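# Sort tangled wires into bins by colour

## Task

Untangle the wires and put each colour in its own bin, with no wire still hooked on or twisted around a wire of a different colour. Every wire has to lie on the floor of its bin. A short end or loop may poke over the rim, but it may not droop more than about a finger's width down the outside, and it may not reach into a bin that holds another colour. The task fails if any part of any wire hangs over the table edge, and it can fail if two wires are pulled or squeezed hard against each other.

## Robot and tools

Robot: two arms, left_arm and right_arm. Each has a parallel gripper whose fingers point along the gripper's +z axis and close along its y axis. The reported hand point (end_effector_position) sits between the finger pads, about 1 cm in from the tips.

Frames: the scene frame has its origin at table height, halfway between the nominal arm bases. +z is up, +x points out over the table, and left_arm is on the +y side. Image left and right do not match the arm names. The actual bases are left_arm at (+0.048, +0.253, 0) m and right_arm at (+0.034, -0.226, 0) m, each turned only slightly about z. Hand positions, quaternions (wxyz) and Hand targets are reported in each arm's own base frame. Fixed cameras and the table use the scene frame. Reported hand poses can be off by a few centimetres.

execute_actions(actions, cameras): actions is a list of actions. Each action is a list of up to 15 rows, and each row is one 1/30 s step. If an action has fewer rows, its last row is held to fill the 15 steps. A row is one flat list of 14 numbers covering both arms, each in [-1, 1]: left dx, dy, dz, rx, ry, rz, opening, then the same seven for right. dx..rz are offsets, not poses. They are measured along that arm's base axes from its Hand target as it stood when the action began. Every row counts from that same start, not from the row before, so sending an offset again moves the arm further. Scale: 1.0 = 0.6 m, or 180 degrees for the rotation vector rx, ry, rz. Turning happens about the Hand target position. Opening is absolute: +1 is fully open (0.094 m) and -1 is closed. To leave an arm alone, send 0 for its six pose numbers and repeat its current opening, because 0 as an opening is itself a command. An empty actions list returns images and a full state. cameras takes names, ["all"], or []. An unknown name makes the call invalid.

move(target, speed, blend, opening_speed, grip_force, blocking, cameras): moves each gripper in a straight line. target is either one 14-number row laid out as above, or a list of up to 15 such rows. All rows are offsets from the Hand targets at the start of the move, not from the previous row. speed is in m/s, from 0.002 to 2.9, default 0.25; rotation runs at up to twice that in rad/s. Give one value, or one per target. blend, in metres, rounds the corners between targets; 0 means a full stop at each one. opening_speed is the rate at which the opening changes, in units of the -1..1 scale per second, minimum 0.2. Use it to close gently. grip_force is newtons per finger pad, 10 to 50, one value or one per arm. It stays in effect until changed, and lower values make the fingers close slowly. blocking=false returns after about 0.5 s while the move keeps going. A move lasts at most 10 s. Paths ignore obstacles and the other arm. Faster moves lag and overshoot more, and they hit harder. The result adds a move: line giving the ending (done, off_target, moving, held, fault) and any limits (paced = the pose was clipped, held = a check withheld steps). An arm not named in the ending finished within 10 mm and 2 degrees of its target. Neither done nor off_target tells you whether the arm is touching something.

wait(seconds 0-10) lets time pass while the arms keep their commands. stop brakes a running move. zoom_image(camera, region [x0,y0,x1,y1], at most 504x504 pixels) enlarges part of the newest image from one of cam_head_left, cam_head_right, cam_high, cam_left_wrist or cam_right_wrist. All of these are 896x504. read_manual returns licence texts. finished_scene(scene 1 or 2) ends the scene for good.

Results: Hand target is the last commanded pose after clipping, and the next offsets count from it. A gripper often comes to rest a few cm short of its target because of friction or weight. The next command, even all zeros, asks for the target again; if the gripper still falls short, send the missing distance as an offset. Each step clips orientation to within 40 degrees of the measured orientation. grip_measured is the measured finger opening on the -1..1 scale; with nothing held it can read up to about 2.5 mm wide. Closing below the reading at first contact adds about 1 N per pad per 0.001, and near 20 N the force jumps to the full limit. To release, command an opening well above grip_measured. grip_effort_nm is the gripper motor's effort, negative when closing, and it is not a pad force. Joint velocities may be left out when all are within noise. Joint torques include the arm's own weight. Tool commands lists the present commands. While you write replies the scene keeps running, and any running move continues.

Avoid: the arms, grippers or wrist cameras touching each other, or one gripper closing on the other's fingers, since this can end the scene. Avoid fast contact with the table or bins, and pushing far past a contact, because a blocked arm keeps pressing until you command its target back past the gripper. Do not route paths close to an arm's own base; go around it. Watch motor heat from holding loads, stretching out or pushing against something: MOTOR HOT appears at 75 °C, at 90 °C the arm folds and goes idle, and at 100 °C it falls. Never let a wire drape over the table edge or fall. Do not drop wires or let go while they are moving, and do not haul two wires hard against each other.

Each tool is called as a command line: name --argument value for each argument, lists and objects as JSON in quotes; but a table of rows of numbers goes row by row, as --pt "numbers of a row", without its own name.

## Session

execute_actions --actions '[]'

zoom_image --camera "cam_high" --region '[440, 170, 620, 310]'

zoom_image --camera "cam_head_right" --region '[430, 250, 580, 360]'

Scene clock: 0.00 s.
left_arm: end_effector_position=(+0.3733, -0.0465, +0.2851) grip_measured=+1.000 grip_effort_nm=n/a end_effector_quat_wxyz=(+0.566, +0.033, +0.815, -0.120) | right_arm: end_effector_position=(+0.3606, +0.0487, +0.3451) grip_measured=+1.000 grip_effort_nm=n/a end_effector_quat_wxyz=(+0.501, +0.052, +0.848, +0.166)
Joint positions: left_arm=[-0.027 1.059 0.898 -0.184 0.209 -0.093 0.094] | right_arm=[0.031 1.138 1.299 -0.63 -0.203 0.28 0.094]
Joint velocities: within noise
Joint torques (N m): no reading
Motor temperatures (°C): left_arm=[30 31 32 30 33 32 31] | right_arm=[32 34 31 31 32 33 31]
Heat: left arm: 33 °C; right arm: 34 °C.
Hand target: left_arm +0.3731, -0.0468, +0.2956; +0.576, +0.035, +0.808, -0.120 | right_arm +0.3594, +0.0488, +0.3572; +0.515, +0.049, +0.839, +0.167
Tool commands: left_gripper/opening=+1.0 right_gripper/opening=+1.0
camera_calibration:
cam_left_wrist: T_world_to_cam=[[-0.199837, -0.965747, 0.165525, -0.018212], [-0.698147, 0.0218093, -0.715622, 0.504153], [0.6875, -0.258568, -0.678591, 0.0193212], [0, 0, 0, 1]] pos_world=[0.33505, -0.0235875, 0.376909]
cam_right_wrist: T_world_to_cam=[[0.0747729, -0.943552, -0.322674, 0.129441], [-0.82737, 0.121928, -0.548263, 0.516928], [0.556658, 0.307966, -0.77155, 0.141391], [0, 0, 0, 1]] pos_world=[0.339305, 0.0155625, 0.43427]

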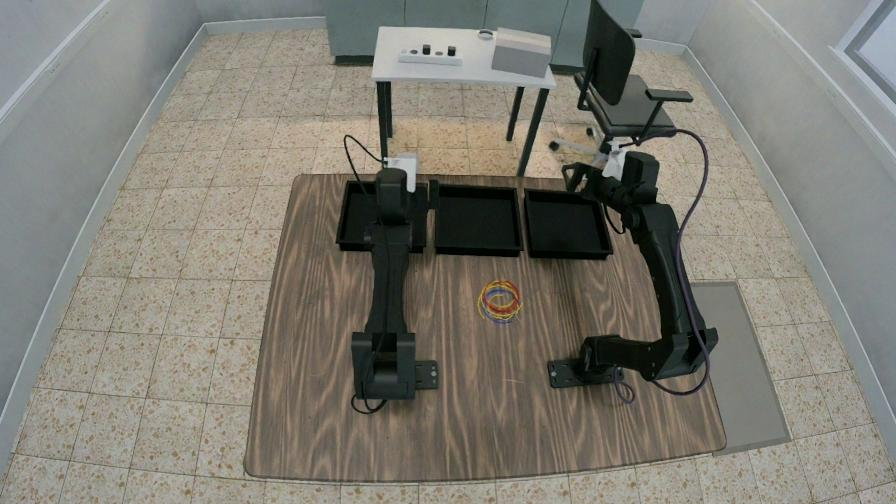

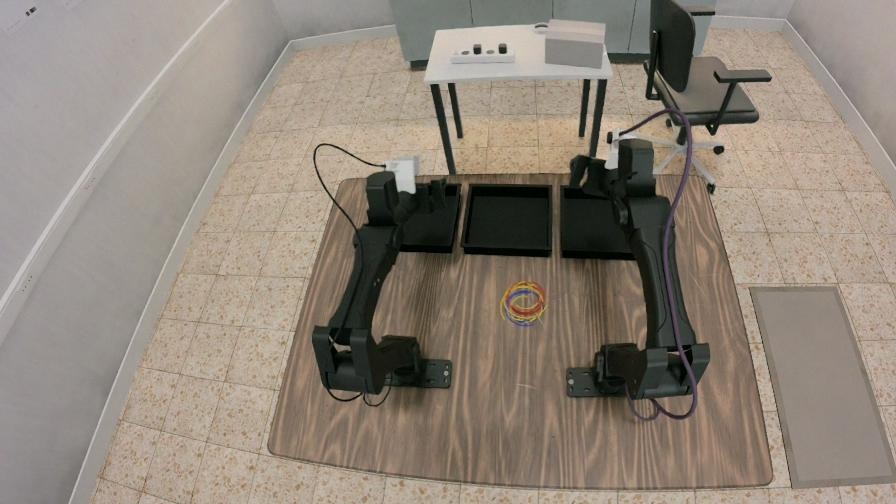

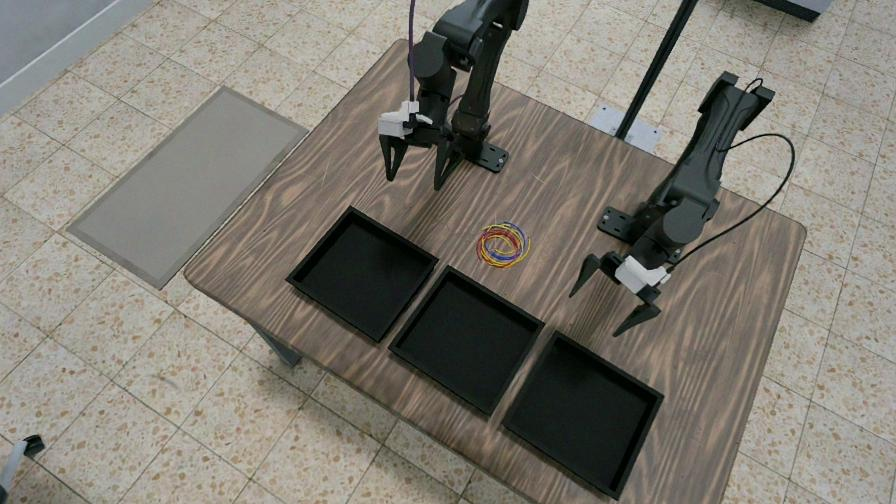

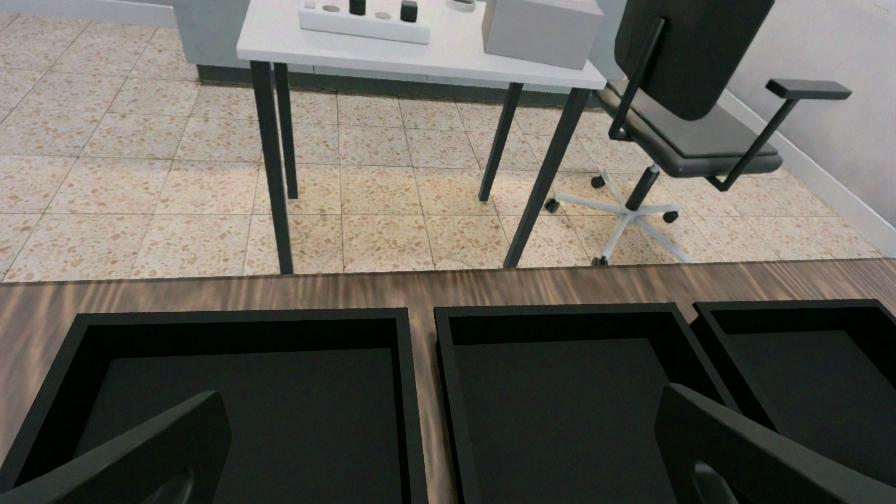

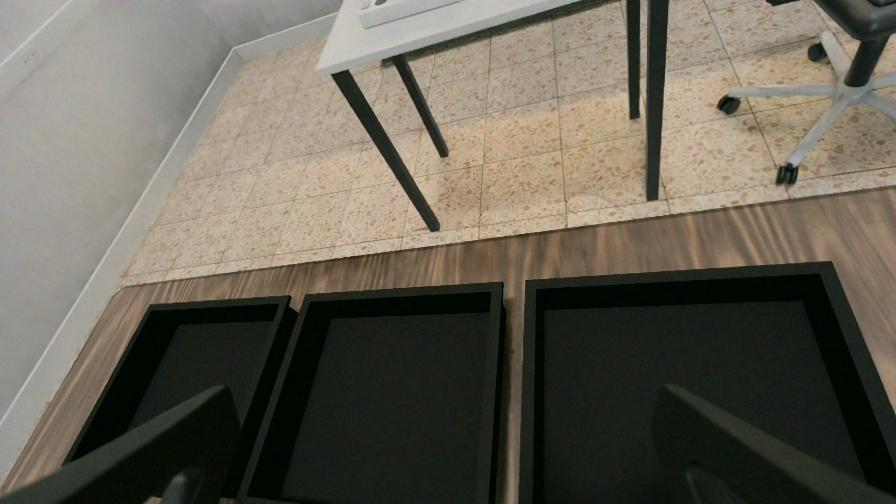

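Scaled by 2.800 from the camera's 896x504 image, which has a finer 1280x720 frame.

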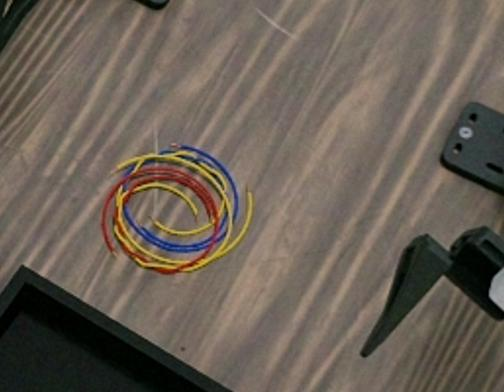

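Scaled by 3.360 from the camera's 896x504 image, which has a finer 1280x720 frame.

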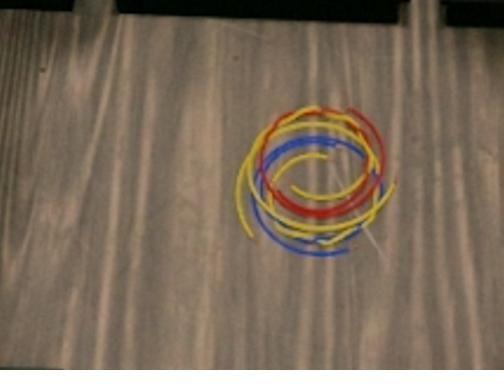

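move --target '[-0.267,-0.36,-0.265,0.082,0.392,0.024,1,0,0,0,0,0,0,1]' --cameras '["cam_left_wrist"]'

zoom_image --camera "cam_left_wrist" --region '[320, 100, 600, 380]'

Scene clock: 16.40 s.
left_arm: end_effector_position=(+0.2112, -0.2575, +0.1289) grip_measured=+1.000 grip_effort_nm=0.00 end_effector_quat_wxyz=(-0.001, +0.002, +1.000, +0.008) | right_arm: end_effector_position=(+0.3606, +0.0487, +0.3451) grip_measured=+1.000 grip_effort_nm=0.01 end_effector_quat_wxyz=(+0.501, +0.052, +0.848, +0.166)
Joint positions: left_arm=[-0.891 1.817 1.596 -1.363 -0.008 -0.886 0.094] | right_arm=[0.031 1.138 1.299 -0.63 -0.203 0.28 0.094]
Joint torques (N m): left_arm=[-0.34 -6.37 10.3 -0.1 0.11 -0.04] | right_arm=[0.02 -3.59 8.29 1.8 -0.05 -0.05]
Heat: left arm: 35 °C; right arm: 35 °C.
Hand target: left_arm +0.2129, -0.2627, +0.1366; +0.001, +0.000, +1.000, +0.001 | right_arm +0.3594, +0.0488, +0.3572; +0.515, +0.049, +0.839, +0.167
Off the commanded pose: left_arm 0.009 m, 1 deg | right_arm 0.012 m, 2 deg.
move: off_target (right_arm)
camera_calibration:
cam_left_wrist: T_world_to_cam=[[-0.000586533, -0.999998, -0.00205115, -0.257817], [-0.912664, -0.000303019, 0.408711, 0.178488], [-0.40871, 0.00211173, -0.912662, 0.29901], [0, 0, 0, 1]] pos_world=[0.284957, -0.258394, 0.199417]
Images, in order (width x height): cam_left_wrist 896x504.

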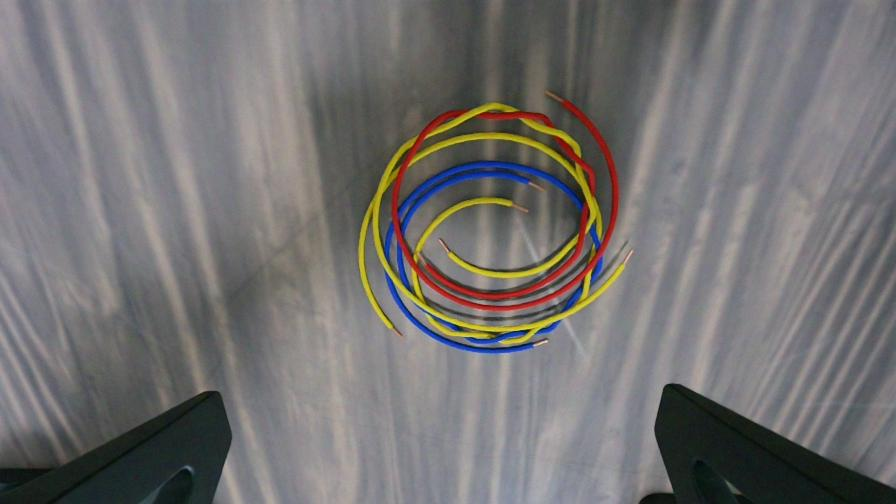

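Scaled by 1.800 from the camera's 896x504 image, which has a finer 1280x720 frame.

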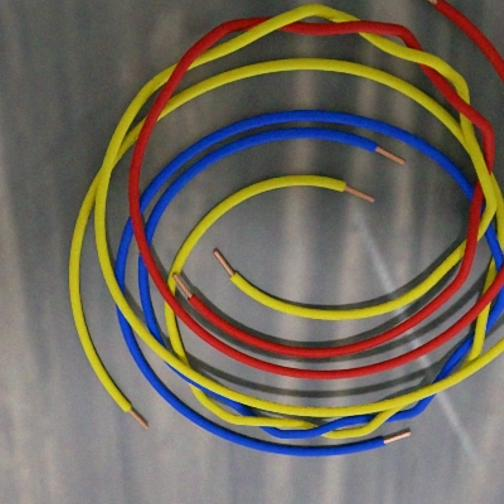

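zoom_image --camera "cam_left_wrist" --region '[500, 80, 640, 220]'

zoom_image --camera "cam_left_wrist" --region '[520, 190, 640, 350]'

zoom_image --camera "cam_left_wrist" --region '[390, 220, 560, 360]'

zoom_image --camera "cam_left_wrist" --region '[350, 90, 520, 260]'

Scaled by 3.600 from the camera's 896x504 image, which has a finer 1280x720 frame.

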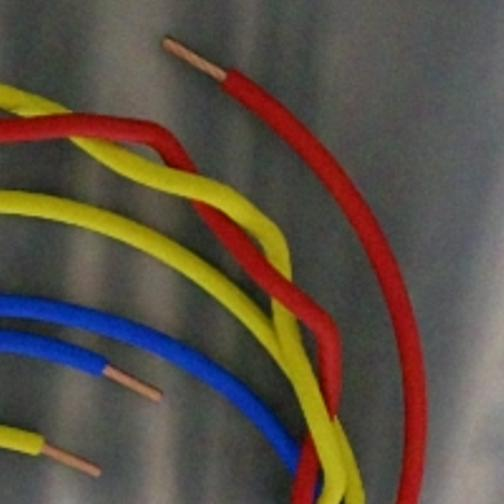

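Scaled by 3.150 from the camera's 896x504 image, which has a finer 1280x720 frame.

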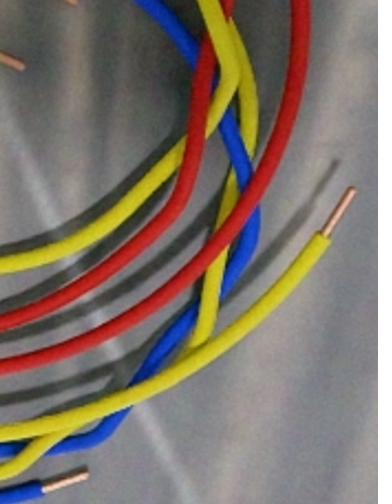

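Scaled by 2.965 from the camera's 896x504 image, which has a finer 1280x720 frame.

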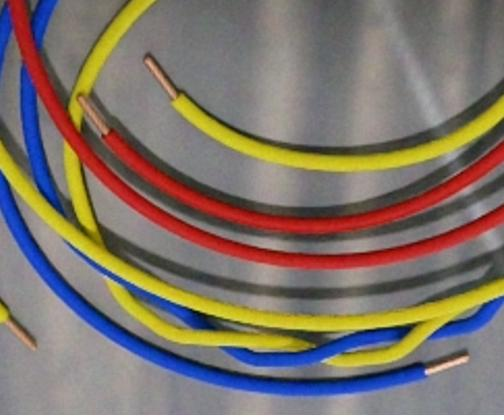

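Scaled by 2.965 from the camera's 896x504 image, which has a finer 1280x720 frame.

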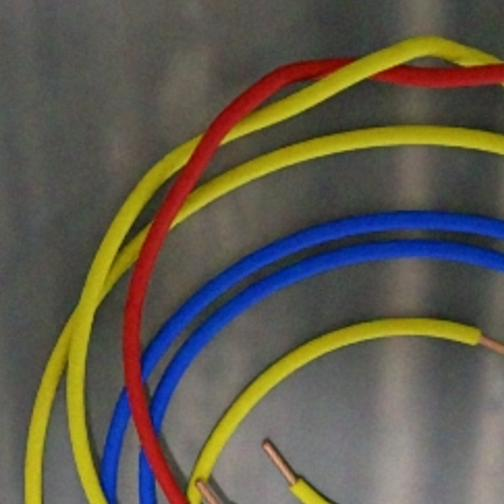

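move --target '[0.0,-0.1,-0.11,0,0,0,1,0,0,0,0,0,0,1]' --cameras '["cam_left_wrist"]'

zoom_image --camera "cam_left_wrist" --region '[330, 60, 570, 280]'

zoom_image --camera "cam_left_wrist" --region '[360, 180, 600, 400]'

zoom_image --camera "cam_left_wrist" --region '[90, 20, 390, 240]'

zoom_image --camera "cam_left_wrist" --region '[100, 220, 400, 470]'

Scene clock: 71.30 s.
left_arm: end_effector_position=(+0.2047, -0.3104, +0.0636) grip_measured=+1.000 grip_effort_nm=0.00 end_effector_quat_wxyz=(-0.013, +0.004, +1.000, +0.021) | right_arm: end_effector_position=(+0.3606, +0.0487, +0.3451) grip_measured=+1.000 grip_effort_nm=0.01 end_effector_quat_wxyz=(+0.501, +0.052, +0.848, +0.166)
Joint positions: left_arm=[-0.991 2.024 1.616 -1.212 -0.002 -0.983 0.094] | right_arm=[0.031 1.138 1.299 -0.63 -0.203 0.28 0.094]
Joint torques (N m): left_arm=[0.01 -7.86 9.92 0.25 0.03 -0.04] | right_arm=[0.02 -3.58 8.29 1.8 -0.07 -0.05]
Motor temperatures (°C): left_arm=[30 35 37 30 33 32 31] | right_arm=[32 34 37 37 32 33 31]
Heat: left arm: 37 °C; right arm: 37 °C.
Hand target: left_arm +0.2130, -0.3228, +0.0706; +0.001, +0.000, +1.000, +0.000 | right_arm +0.3594, +0.0488, +0.3572; +0.515, +0.049, +0.839, +0.167
Off the commanded pose: left_arm 0.016 m, 3 deg | right_arm 0.012 m, 2 deg.
move: off_target (left_arm, right_arm)
camera_calibration:
cam_left_wrist: T_world_to_cam=[[-0.00462411, -0.999578, -0.0286895, -0.308223], [-0.903134, -0.00814315, 0.429283, 0.193565], [-0.429335, 0.0278955, -0.902714, 0.248519], [0, 0, 0, 1]] pos_world=[0.280088, -0.31345, 0.132405]
Images, in order (width x height): cam_left_wrist 896x504.

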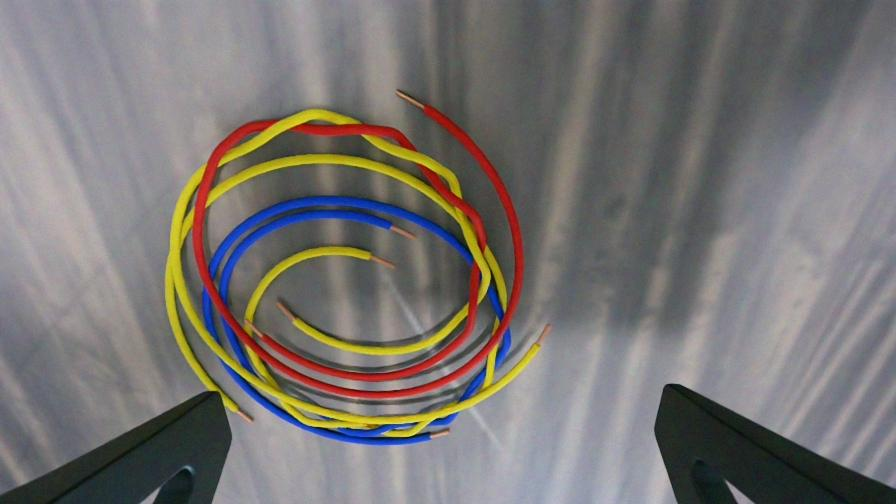

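Scaled by 2.100 from the camera's 896x504 image, which has a finer 1280x720 frame.

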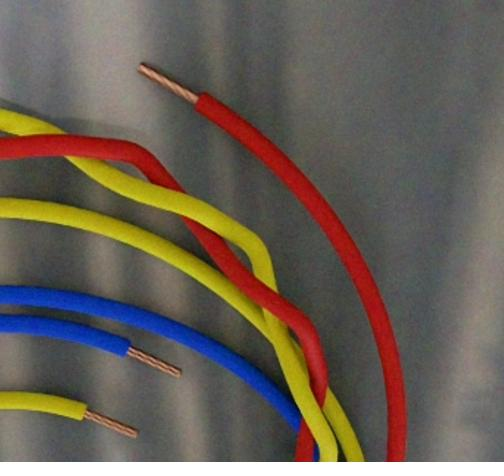

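Scaled by 2.100 from the camera's 896x504 image, which has a finer 1280x720 frame.

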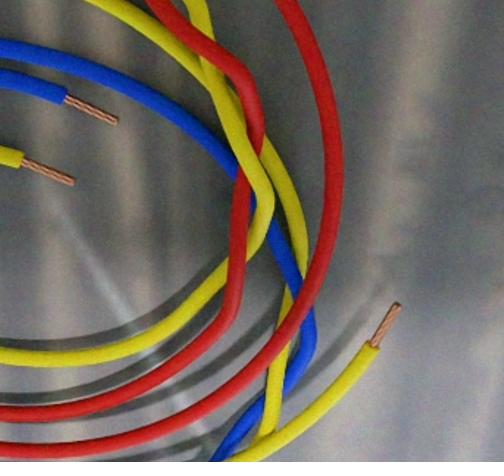

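Scaled by 1.680 from the camera's 896x504 image, which has a finer 1280x720 frame.

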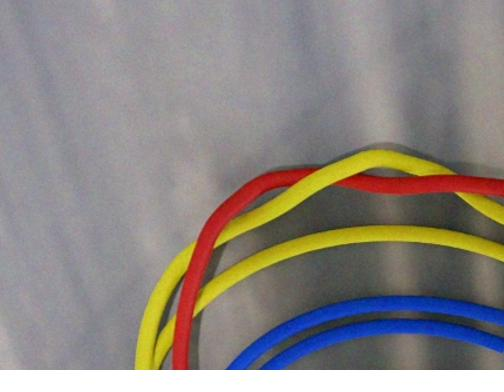

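Scaled by 1.680 from the camera's 896x504 image, which has a finer 1280x720 frame.

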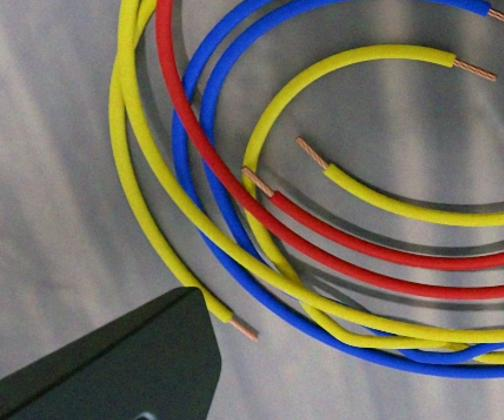

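move --pt "-0.02 0.45 0.2 0 0 0 1 0 0 0 0 0 0 -0.6" --pt "-0.02 0.47 0.2 0 0 0 1 -0.167 0.182 -0.479 -0.201 0.311 0.181 -0.6" --blend '[0.05,0]' --cameras '["cam_right_wrist"]'

Scene clock: 135.80 s.
left_arm: end_effector_position=(+0.2042, -0.0425, +0.1837) grip_measured=+1.000 grip_effort_nm=0.00 end_effector_quat_wxyz=(+0.005, +0.001, +1.000, +0.001) | right_arm: end_effector_position=(+0.2595, +0.1590, +0.0669) grip_measured=-0.598 grip_effort_nm=-0.12 end_effector_quat_wxyz=(-0.001, -0.255, +0.967, +0.005)
Joint positions: left_arm=[-0.213 1.346 1.339 -1.555 -0.004 -0.211 0.094] | right_arm=[0.54 1.723 1.234 -1.082 -0.01 0.025 0.019]
Joint torques (N m): left_arm=[0.54 -4.77 7.31 0.02 0.06 0.07] | right_arm=[0.25 -7.77 6.5 0.07 0.08 -0.1]
Heat: left arm: 37 °C; right arm: 38 °C.
Hand target: left_arm +0.2010, -0.0408, +0.1906; +0.001, +0.001, +1.000, +0.001 | right_arm +0.2592, +0.1580, +0.0698; -0.001, -0.259, +0.966, +0.001
Off the commanded pose: left_arm 0.008 m, 0 deg | right_arm 0.003 m, 1 deg.
joint sent to its limit (left arm) — joint 4 (wrist pitch), lower limit. The joint targets still meet the commanded pose.
move: done; blend cut to 0 m at target 1
camera_calibration:
cam_right_wrist: T_world_to_cam=[[0.500527, -0.86572, -0.00139104, 0.0069002], [-0.77421, -0.448337, 0.446758, 0.277568], [-0.387391, -0.222537, -0.894654, 0.286594], [0, 0, 0, 1]] pos_world=[0.322466, 0.194195, 0.132406]
Images, in order (width x height): cam_right_wrist 896x504.

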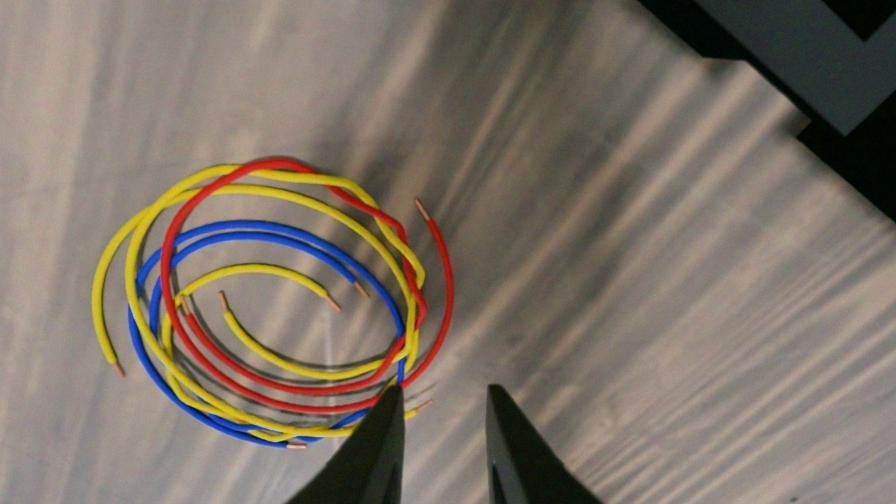

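move --target '[0,0,0,0,0,0,1,0.0137,0.0045,-0.065,0,0,0,-0.82]' --speed 0.1 --cameras '["cam_right_wrist"]'

zoom_image --camera "cam_right_wrist" --region '[250, 200, 600, 504]'

Scene clock: 145.53 s.
left_arm: end_effector_position=(+0.2042, -0.0425, +0.1837) grip_measured=+1.000 grip_effort_nm=0.00 end_effector_quat_wxyz=(+0.005, +0.001, +1.000, +0.001) | right_arm: end_effector_position=(+0.2649, +0.1620, +0.0334) grip_measured=-0.817 grip_effort_nm=-0.12 end_effector_quat_wxyz=(-0.006, -0.258, +0.966, +0.003)
Joint positions: left_arm=[-0.213 1.346 1.339 -1.555 -0.004 -0.211 0.094] | right_arm=[0.54 1.795 1.181 -0.968 -0.009 0.019 0.009]
Joint torques (N m): left_arm=[0.54 -4.74 7.31 0.02 0.05 0.08] | right_arm=[-0.29 -7.9 4.85 0.37 0.09 -0.1]
Heat: left arm: 37 °C; right arm: 37 °C.
Hand target: left_arm +0.2010, -0.0408, +0.1906; +0.001, +0.000, +1.000, +0.001 | right_arm +0.2675, +0.1607, +0.0308; -0.001, -0.259, +0.966, +0.001
Off the commanded pose: left_arm 0.008 m, 0 deg | right_arm 0.004 m, 1 deg.
joint sent to its limit (left arm) — joint 4 (wrist pitch), lower limit. The joint targets still meet the commanded pose.
move: done
camera_calibration:
cam_right_wrist: T_world_to_cam=[[0.505845, -0.862625, -0.000524773, 0.00487551], [-0.767353, -0.450255, 0.456552, 0.296287], [-0.394069, -0.230542, -0.889697, 0.262319], [0, 0, 0, 1]] pos_world=[0.328263, 0.198086, 0.0981166]
Images, in order (width x height): cam_right_wrist 896x504.

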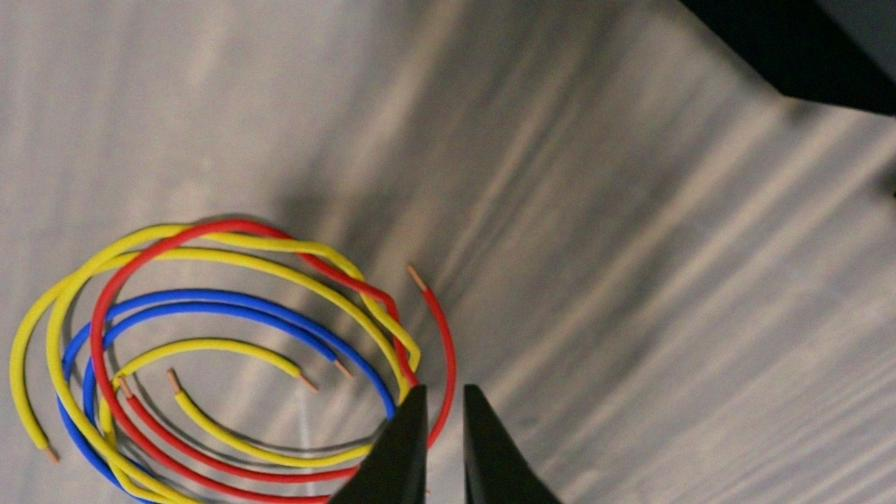

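Scaled by 1.440 from the camera's 896x504 image, which has a finer 1280x720 frame.

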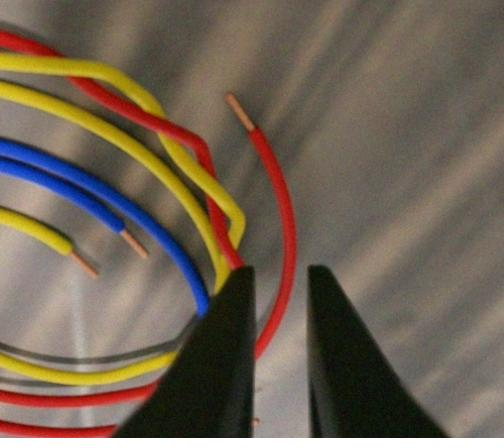

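move --pt "0 0 0 0 0 0 1 0.012 0.003 -0.012 0 0 0 -0.86" --pt "0 0 0 0 0 0 1 0.012 0.003 -0.038 0 0 0 -0.86" --speed 0.06 --cameras '["cam_right_wrist"]'

zoom_image --camera "cam_right_wrist" --region '[250, 200, 600, 504]'

Scene clock: 158.73 s.
left_arm: end_effector_position=(+0.2042, -0.0425, +0.1837) grip_measured=+1.000 grip_effort_nm=0.00 end_effector_quat_wxyz=(+0.005, +0.001, +1.000, +0.001) | right_arm: end_effector_position=(+0.2722, +0.1646, +0.0114) grip_measured=-0.857 grip_effort_nm=-0.12 end_effector_quat_wxyz=(-0.005, -0.259, +0.966, +0.003)
Joint positions: left_arm=[-0.213 1.346 1.339 -1.555 -0.004 -0.211 0.094] | right_arm=[0.536 1.853 1.161 -0.887 -0.009 0.012 0.007]
Joint torques (N m): left_arm=[0.55 -4.75 7.3 0.01 0.05 0.08] | right_arm=[-0.51 -8.06 4.64 0.38 0.08 -0.1]
Heat: left arm: 37 °C; right arm: 36 °C.
Hand target: left_arm +0.2010, -0.0408, +0.1906; +0.001, +0.000, +1.000, +0.001 | right_arm +0.2746, +0.1625, +0.0080; -0.001, -0.259, +0.966, +0.001
Off the commanded pose: left_arm 0.008 m, 0 deg | right_arm 0.005 m, 1 deg.
joint sent to its limit (left arm) — joint 4 (wrist pitch), lower limit. The joint targets still meet the commanded pose.
move: done
camera_calibration:
cam_right_wrist: T_world_to_cam=[[0.507831, -0.861456, -0.000232394, 0.00264077], [-0.767322, -0.452462, 0.454417, 0.313377], [-0.391566, -0.230589, -0.890789, 0.245532], [0, 0, 0, 1]] pos_world=[0.335262, 0.200683, 0.0763139]
Images, in order (width x height): cam_right_wrist 896x504.

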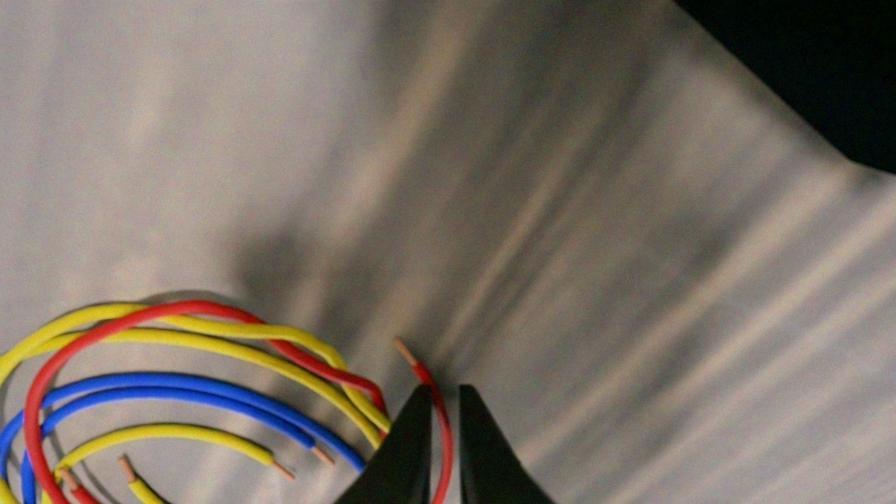

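Scaled by 1.440 from the camera's 896x504 image, which has a finer 1280x720 frame.

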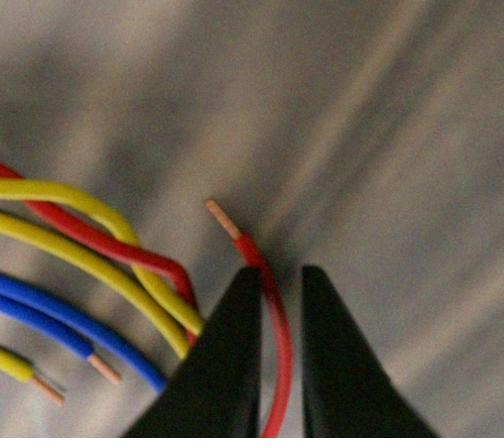

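move --pt "0 0 0 0 0 0 1 0.0 0.0 -0.006 0 0 0 -0.86" --pt "0 0 0 0 0 0 1 0.0 0.0 -0.004 0 0 0 -0.98" --pt "0 0 0 0 0 0 1 0 0 0.08 0 0 0 -0.98" --speed 0.06 --opening_speed 0.5 --grip_force 25 --cameras '["cam_right_wrist"]'

Scene clock: 166.17 s.
left_arm: end_effector_position=(+0.2042, -0.0425, +0.1837) grip_measured=+1.000 grip_effort_nm=0.00 end_effector_quat_wxyz=(+0.005, +0.001, +1.000, +0.001) | right_arm: end_effector_position=(+0.2634, +0.1594, +0.0385) grip_measured=-0.977 grip_effort_nm=-0.12 end_effector_quat_wxyz=(-0.027, -0.259, +0.966, -0.003)
Joint positions: left_arm=[-0.213 1.346 1.339 -1.555 -0.004 -0.211 0.094] | right_arm=[0.536 1.818 1.23 -1.037 -0.009 0.012 0.001]
Joint torques (N m): left_arm=[0.54 -4.74 7.31 0.02 0.05 0.08] | right_arm=[-0.49 -10.95 8.91 -0.05 0.09 -0.1]
Heat: left arm: 37 °C; right arm: 35 °C.
Hand target: left_arm +0.2010, -0.0408, +0.1906; +0.001, +0.000, +1.000, +0.001 | right_arm +0.2746, +0.1625, +0.0560; -0.001, -0.259, +0.966, +0.001
Off the commanded pose: left_arm 0.008 m, 0 deg | right_arm 0.021 m, 3 deg.
joint sent to its limit (left arm) — joint 4 (wrist pitch), lower limit. The joint targets still meet the commanded pose.
grip_force (N): 25, 25
move: off_target (right_arm)
camera_calibration:
cam_right_wrist: T_world_to_cam=[[0.507764, -0.861496, -0.0000888952, 0.00262318], [-0.748659, -0.441309, 0.494729, 0.283826], [-0.426247, -0.251139, -0.869047, 0.276598], [0, 0, 0, 1]] pos_world=[0.329056, 0.196979, 0.0999601]
Images, in order (width x height): cam_right_wrist 896x504.

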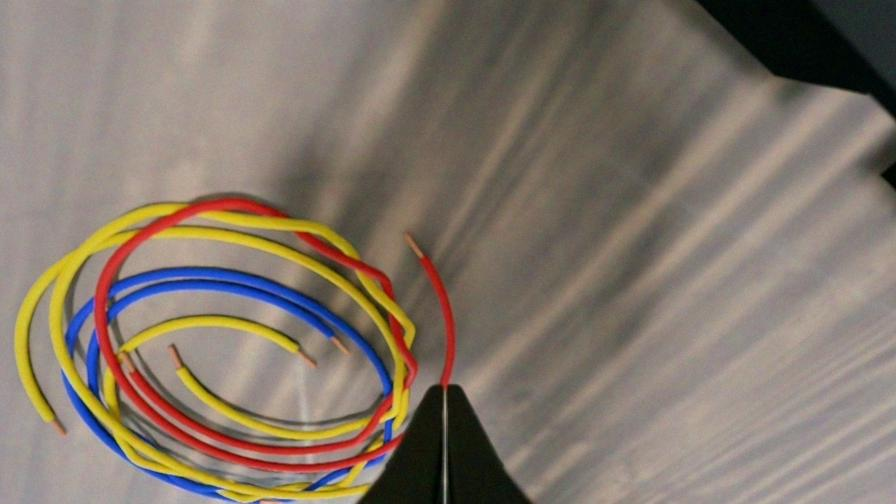

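move --pt "0 0 0 0 0 0 1 0.0 0.0 -0.06 0 0 0 -0.86" --pt "0 0 0 0 0 0 1 0.0 0.0 -0.092 0 0 0 -0.86" --pt "0 0 0 0 0 0 1 0.0 0.0 -0.086 0 0 0 -0.98" --speed 0.06 --opening_speed 0.4 --cameras '["cam_right_wrist"]'

Scene clock: 175.27 s.
left_arm: end_effector_position=(+0.2042, -0.0425, +0.1837) grip_measured=+1.000 grip_effort_nm=0.00 end_effector_quat_wxyz=(+0.005, +0.001, +1.000, +0.001) | right_arm: end_effector_position=(+0.2709, +0.1639, +0.0085) grip_measured=-0.963 grip_effort_nm=-0.47 end_effector_quat_wxyz=(-0.008, -0.259, +0.966, +0.002)
Joint positions: left_arm=[-0.213 1.346 1.339 -1.555 -0.004 -0.211 0.094] | right_arm=[0.536 1.857 1.153 -0.88 -0.009 0.012 0.002]
Joint torques (N m): left_arm=[0.57 -4.75 7.34 0.02 0.05 0.08] | right_arm=[-0.51 -7.88 4.62 0.46 0.08 -0.1]
Heat: left arm: 37 °C; right arm: 36 °C.
Hand target: left_arm +0.2010, -0.0408, +0.1906; +0.001, +0.000, +1.000, +0.001 | right_arm +0.2746, +0.1625, +0.0043; -0.001, -0.259, +0.966, +0.001
Off the commanded pose: left_arm 0.008 m, 0 deg | right_arm 0.006 m, 1 deg.
joint sent to its limit (left arm) — joint 4 (wrist pitch), lower limit. The joint targets still meet the commanded pose.
grip_force (N): 25, 25
move: done
camera_calibration:
cam_right_wrist: T_world_to_cam=[[0.508135, -0.861277, -0.000251216, 0.00258057], [-0.765209, -0.451591, 0.458825, 0.312677], [-0.395289, -0.232953, -0.888526, 0.243642], [0, 0, 0, 1]] pos_world=[0.334261, 0.200182, 0.0730189]
Images, in order (width x height): cam_right_wrist 896x504.

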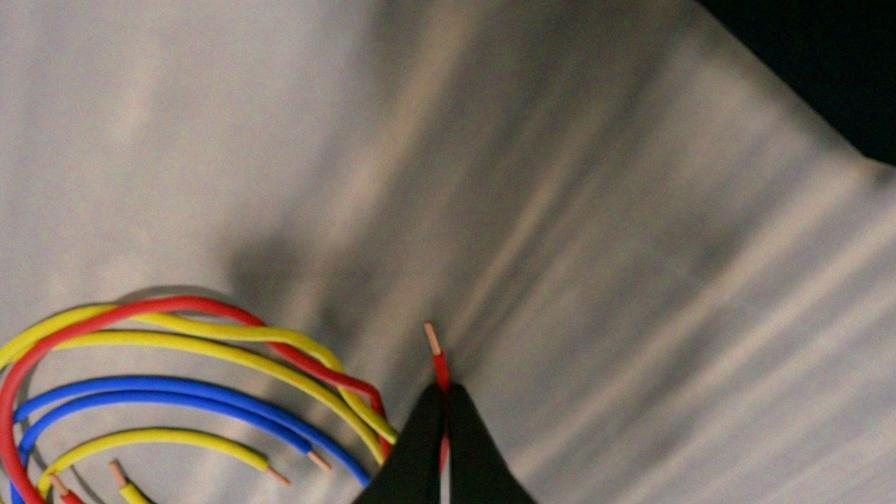

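Gripped. Lift gradually.

move --pt "0 0 0 0 0 0 1 0 0 0.17 0 0 0 -0.98" --speed 0.06 --cameras '["cam_right_wrist","cam_high"]'

zoom_image --camera "cam_right_wrist" --region '[60, 200, 500, 504]'

zoom_image --camera "cam_high" --region '[430, 150, 600, 290]'

Scene clock: 183.93 s.
left_arm: end_effector_position=(+0.2042, -0.0425, +0.1837) grip_measured=+1.000 grip_effort_nm=0.00 end_effector_quat_wxyz=(+0.005, +0.001, +1.000, +0.001) | right_arm: end_effector_position=(+0.2656, +0.1607, +0.0874) grip_measured=-0.965 grip_effort_nm=-0.56 end_effector_quat_wxyz=(-0.029, -0.259, +0.965, -0.004)
Joint positions: left_arm=[-0.213 1.346 1.339 -1.555 -0.004 -0.211 0.094] | right_arm=[0.536 1.784 1.388 -1.232 -0.009 0.012 0.002]
Joint torques (N m): left_arm=[0.54 -4.77 7.31 0.03 0.05 0.07] | right_arm=[-0.49 -10.97 9.43 -0.05 0.09 -0.09]
Heat: left arm: 37 °C; right arm: 36 °C.
Hand target: left_arm +0.2010, -0.0408, +0.1906; +0.001, +0.000, +1.000, +0.001 | right_arm +0.2746, +0.1625, +0.1063; -0.001, -0.259, +0.966, +0.001
Off the commanded pose: left_arm 0.008 m, 0 deg | right_arm 0.021 m, 3 deg.
joint sent to its limit (left arm) — joint 4 (wrist pitch), lower limit. The joint targets still meet the commanded pose.
grip_force (N): 25, 25
move: off_target (right_arm)
camera_calibration:
cam_right_wrist: T_world_to_cam=[[0.508113, -0.86129, -0.000109947, 0.00259789], [-0.747193, -0.440866, 0.497333, 0.261154], [-0.428397, -0.25262, -0.86756, 0.321065], [0, 0, 0, 1]] pos_world=[0.331355, 0.198479, 0.148663]
Images, in order (width x height): cam_high 896x504, cam_right_wrist 896x504.

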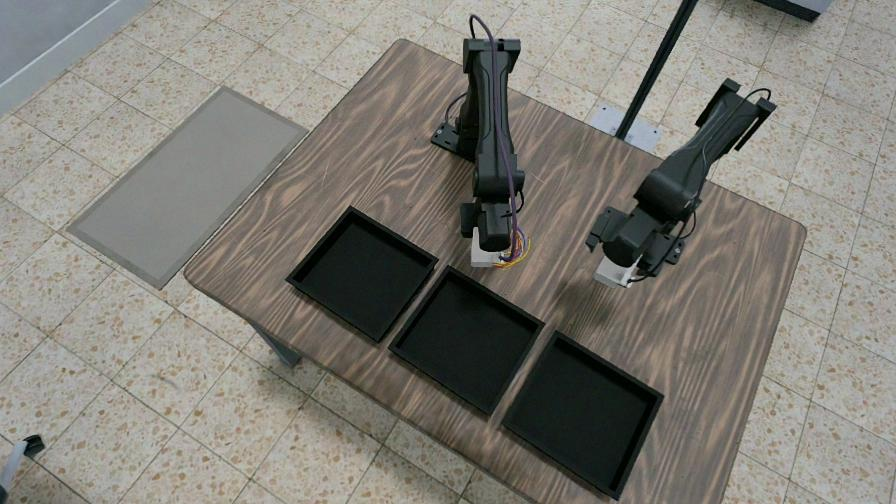

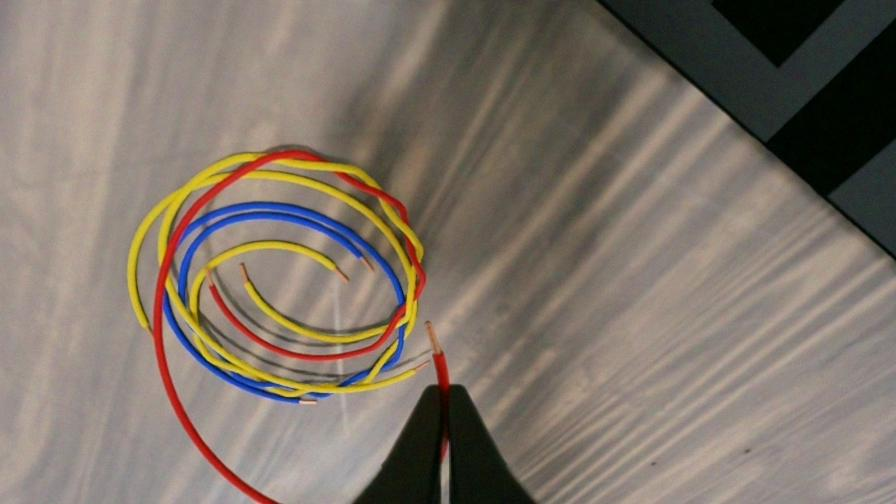

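Scaled by 1.145 from the camera's 896x504 image, which has a finer 1280x720 frame.

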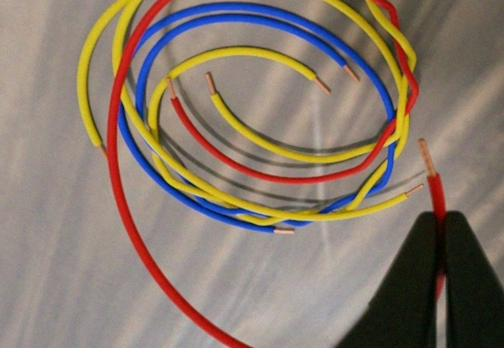

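Scaled by 2.965 from the camera's 896x504 image, which has a finer 1280x720 frame.

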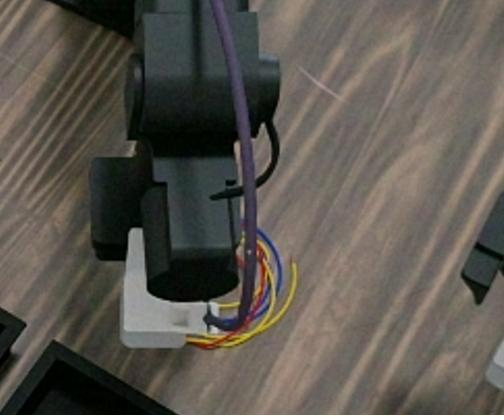

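move --pt "0 0 0 0 0 0 1 0.0 0.05 0.12 0 0 0 -0.98" --speed 0.05 --cameras '["cam_right_wrist","cam_high","cam_head_left"]'

zoom_image --camera "cam_right_wrist" --region '[60, 80, 500, 504]'

zoom_image --camera "cam_head_left" --region '[440, 250, 560, 350]'

Scene clock: 192.67 s.
left_arm: end_effector_position=(+0.2042, -0.0425, +0.1837) grip_measured=+1.000 grip_effort_nm=0.00 end_effector_quat_wxyz=(+0.005, +0.001, +1.000, +0.001) | right_arm: end_effector_position=(+0.2710, +0.1893, +0.1703) grip_measured=-0.965 grip_effort_nm=-0.56 end_effector_quat_wxyz=(-0.011, -0.260, +0.966, +0.001)
Joint positions: left_arm=[-0.213 1.346 1.339 -1.555 -0.004 -0.211 0.094] | right_arm=[0.602 1.832 1.779 -1.539 -0.008 0.077 0.002]
Joint torques (N m): left_arm=[0.54 -4.75 7.31 0.03 0.05 0.08] | right_arm=[0.5 -8.01 9.44 0.01 0.07 0.06]
Heat: left arm: 37 °C; right arm: 37 °C.
Hand target: left_arm +0.2010, -0.0408, +0.1906; +0.001, +0.000, +1.000, +0.001 | right_arm +0.2746, +0.1925, +0.1784; -0.001, -0.259, +0.966, +0.001
Off the commanded pose: left_arm 0.008 m, 0 deg | right_arm 0.009 m, 1 deg.
joint sent to its limit (left arm) — joint 4 (wrist pitch), lower limit. The joint targets still meet the commanded pose.
grip_force (N): 25, 25
move: done
camera_calibration:
cam_right_wrist: T_world_to_cam=[[0.509425, -0.860514, 0.00154634, 0.023698], [-0.762035, -0.450289, 0.465341, 0.247783], [-0.399736, -0.238234, -0.88513, 0.395043], [0, 0, 0, 1]] pos_world=[0.33466, 0.226079, 0.234325]
Images, in order (width x height): cam_head_left 896x504, cam_high 896x504, cam_right_wrist 896x504.

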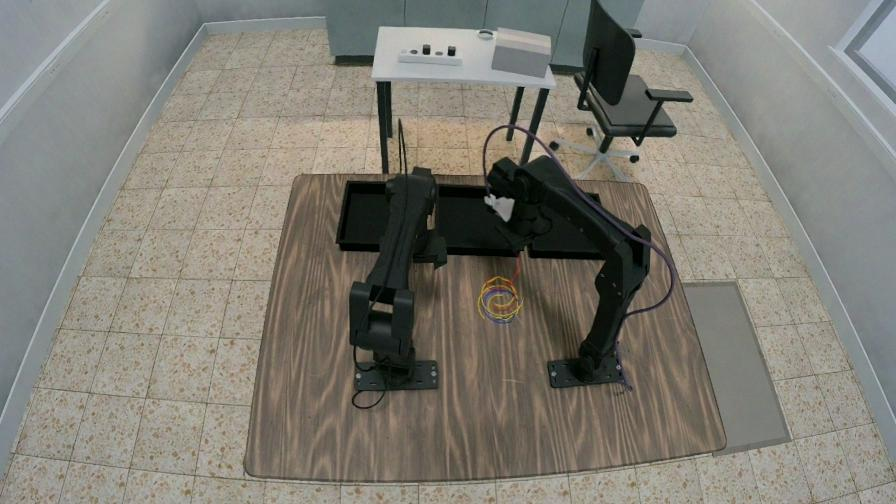

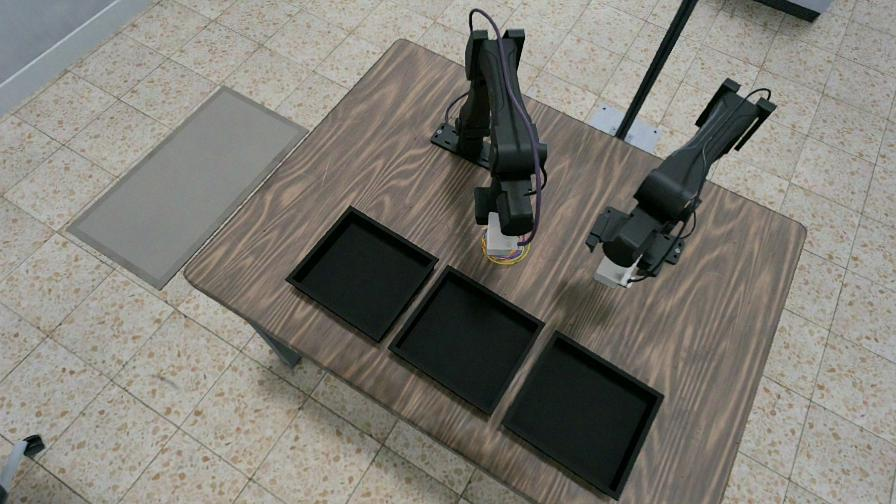

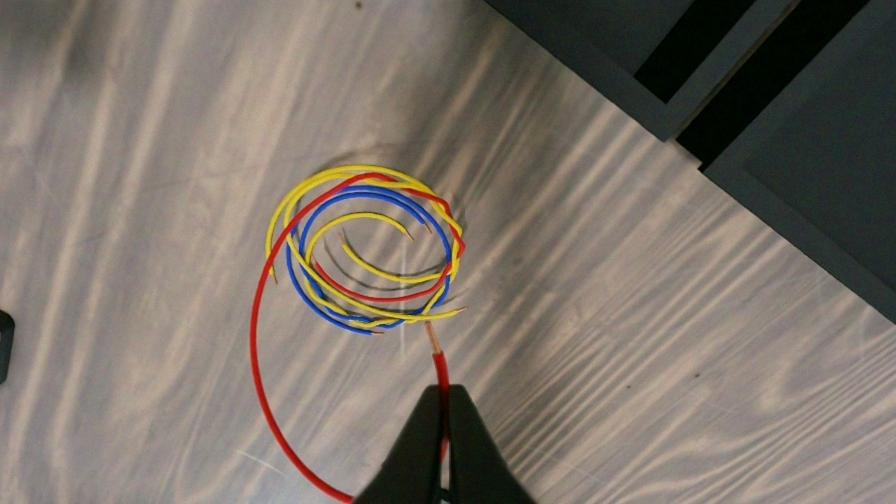

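Scaled by 1.145 from the camera's 896x504 image, which has a finer 1280x720 frame.

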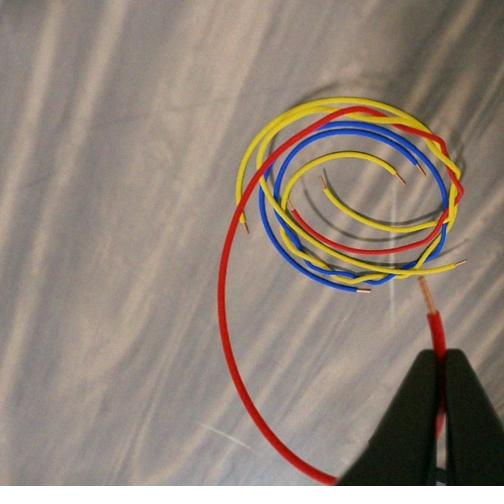

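Scaled by 4.200 from the camera's 896x504 image, which has a finer 1280x720 frame.

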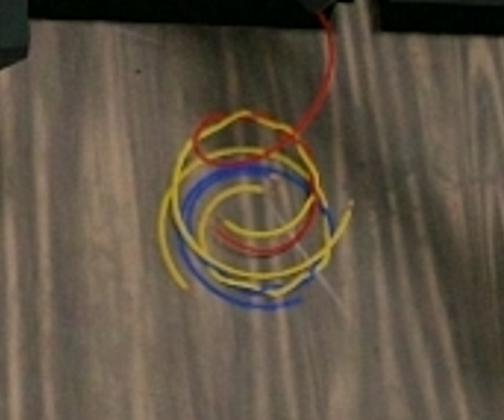

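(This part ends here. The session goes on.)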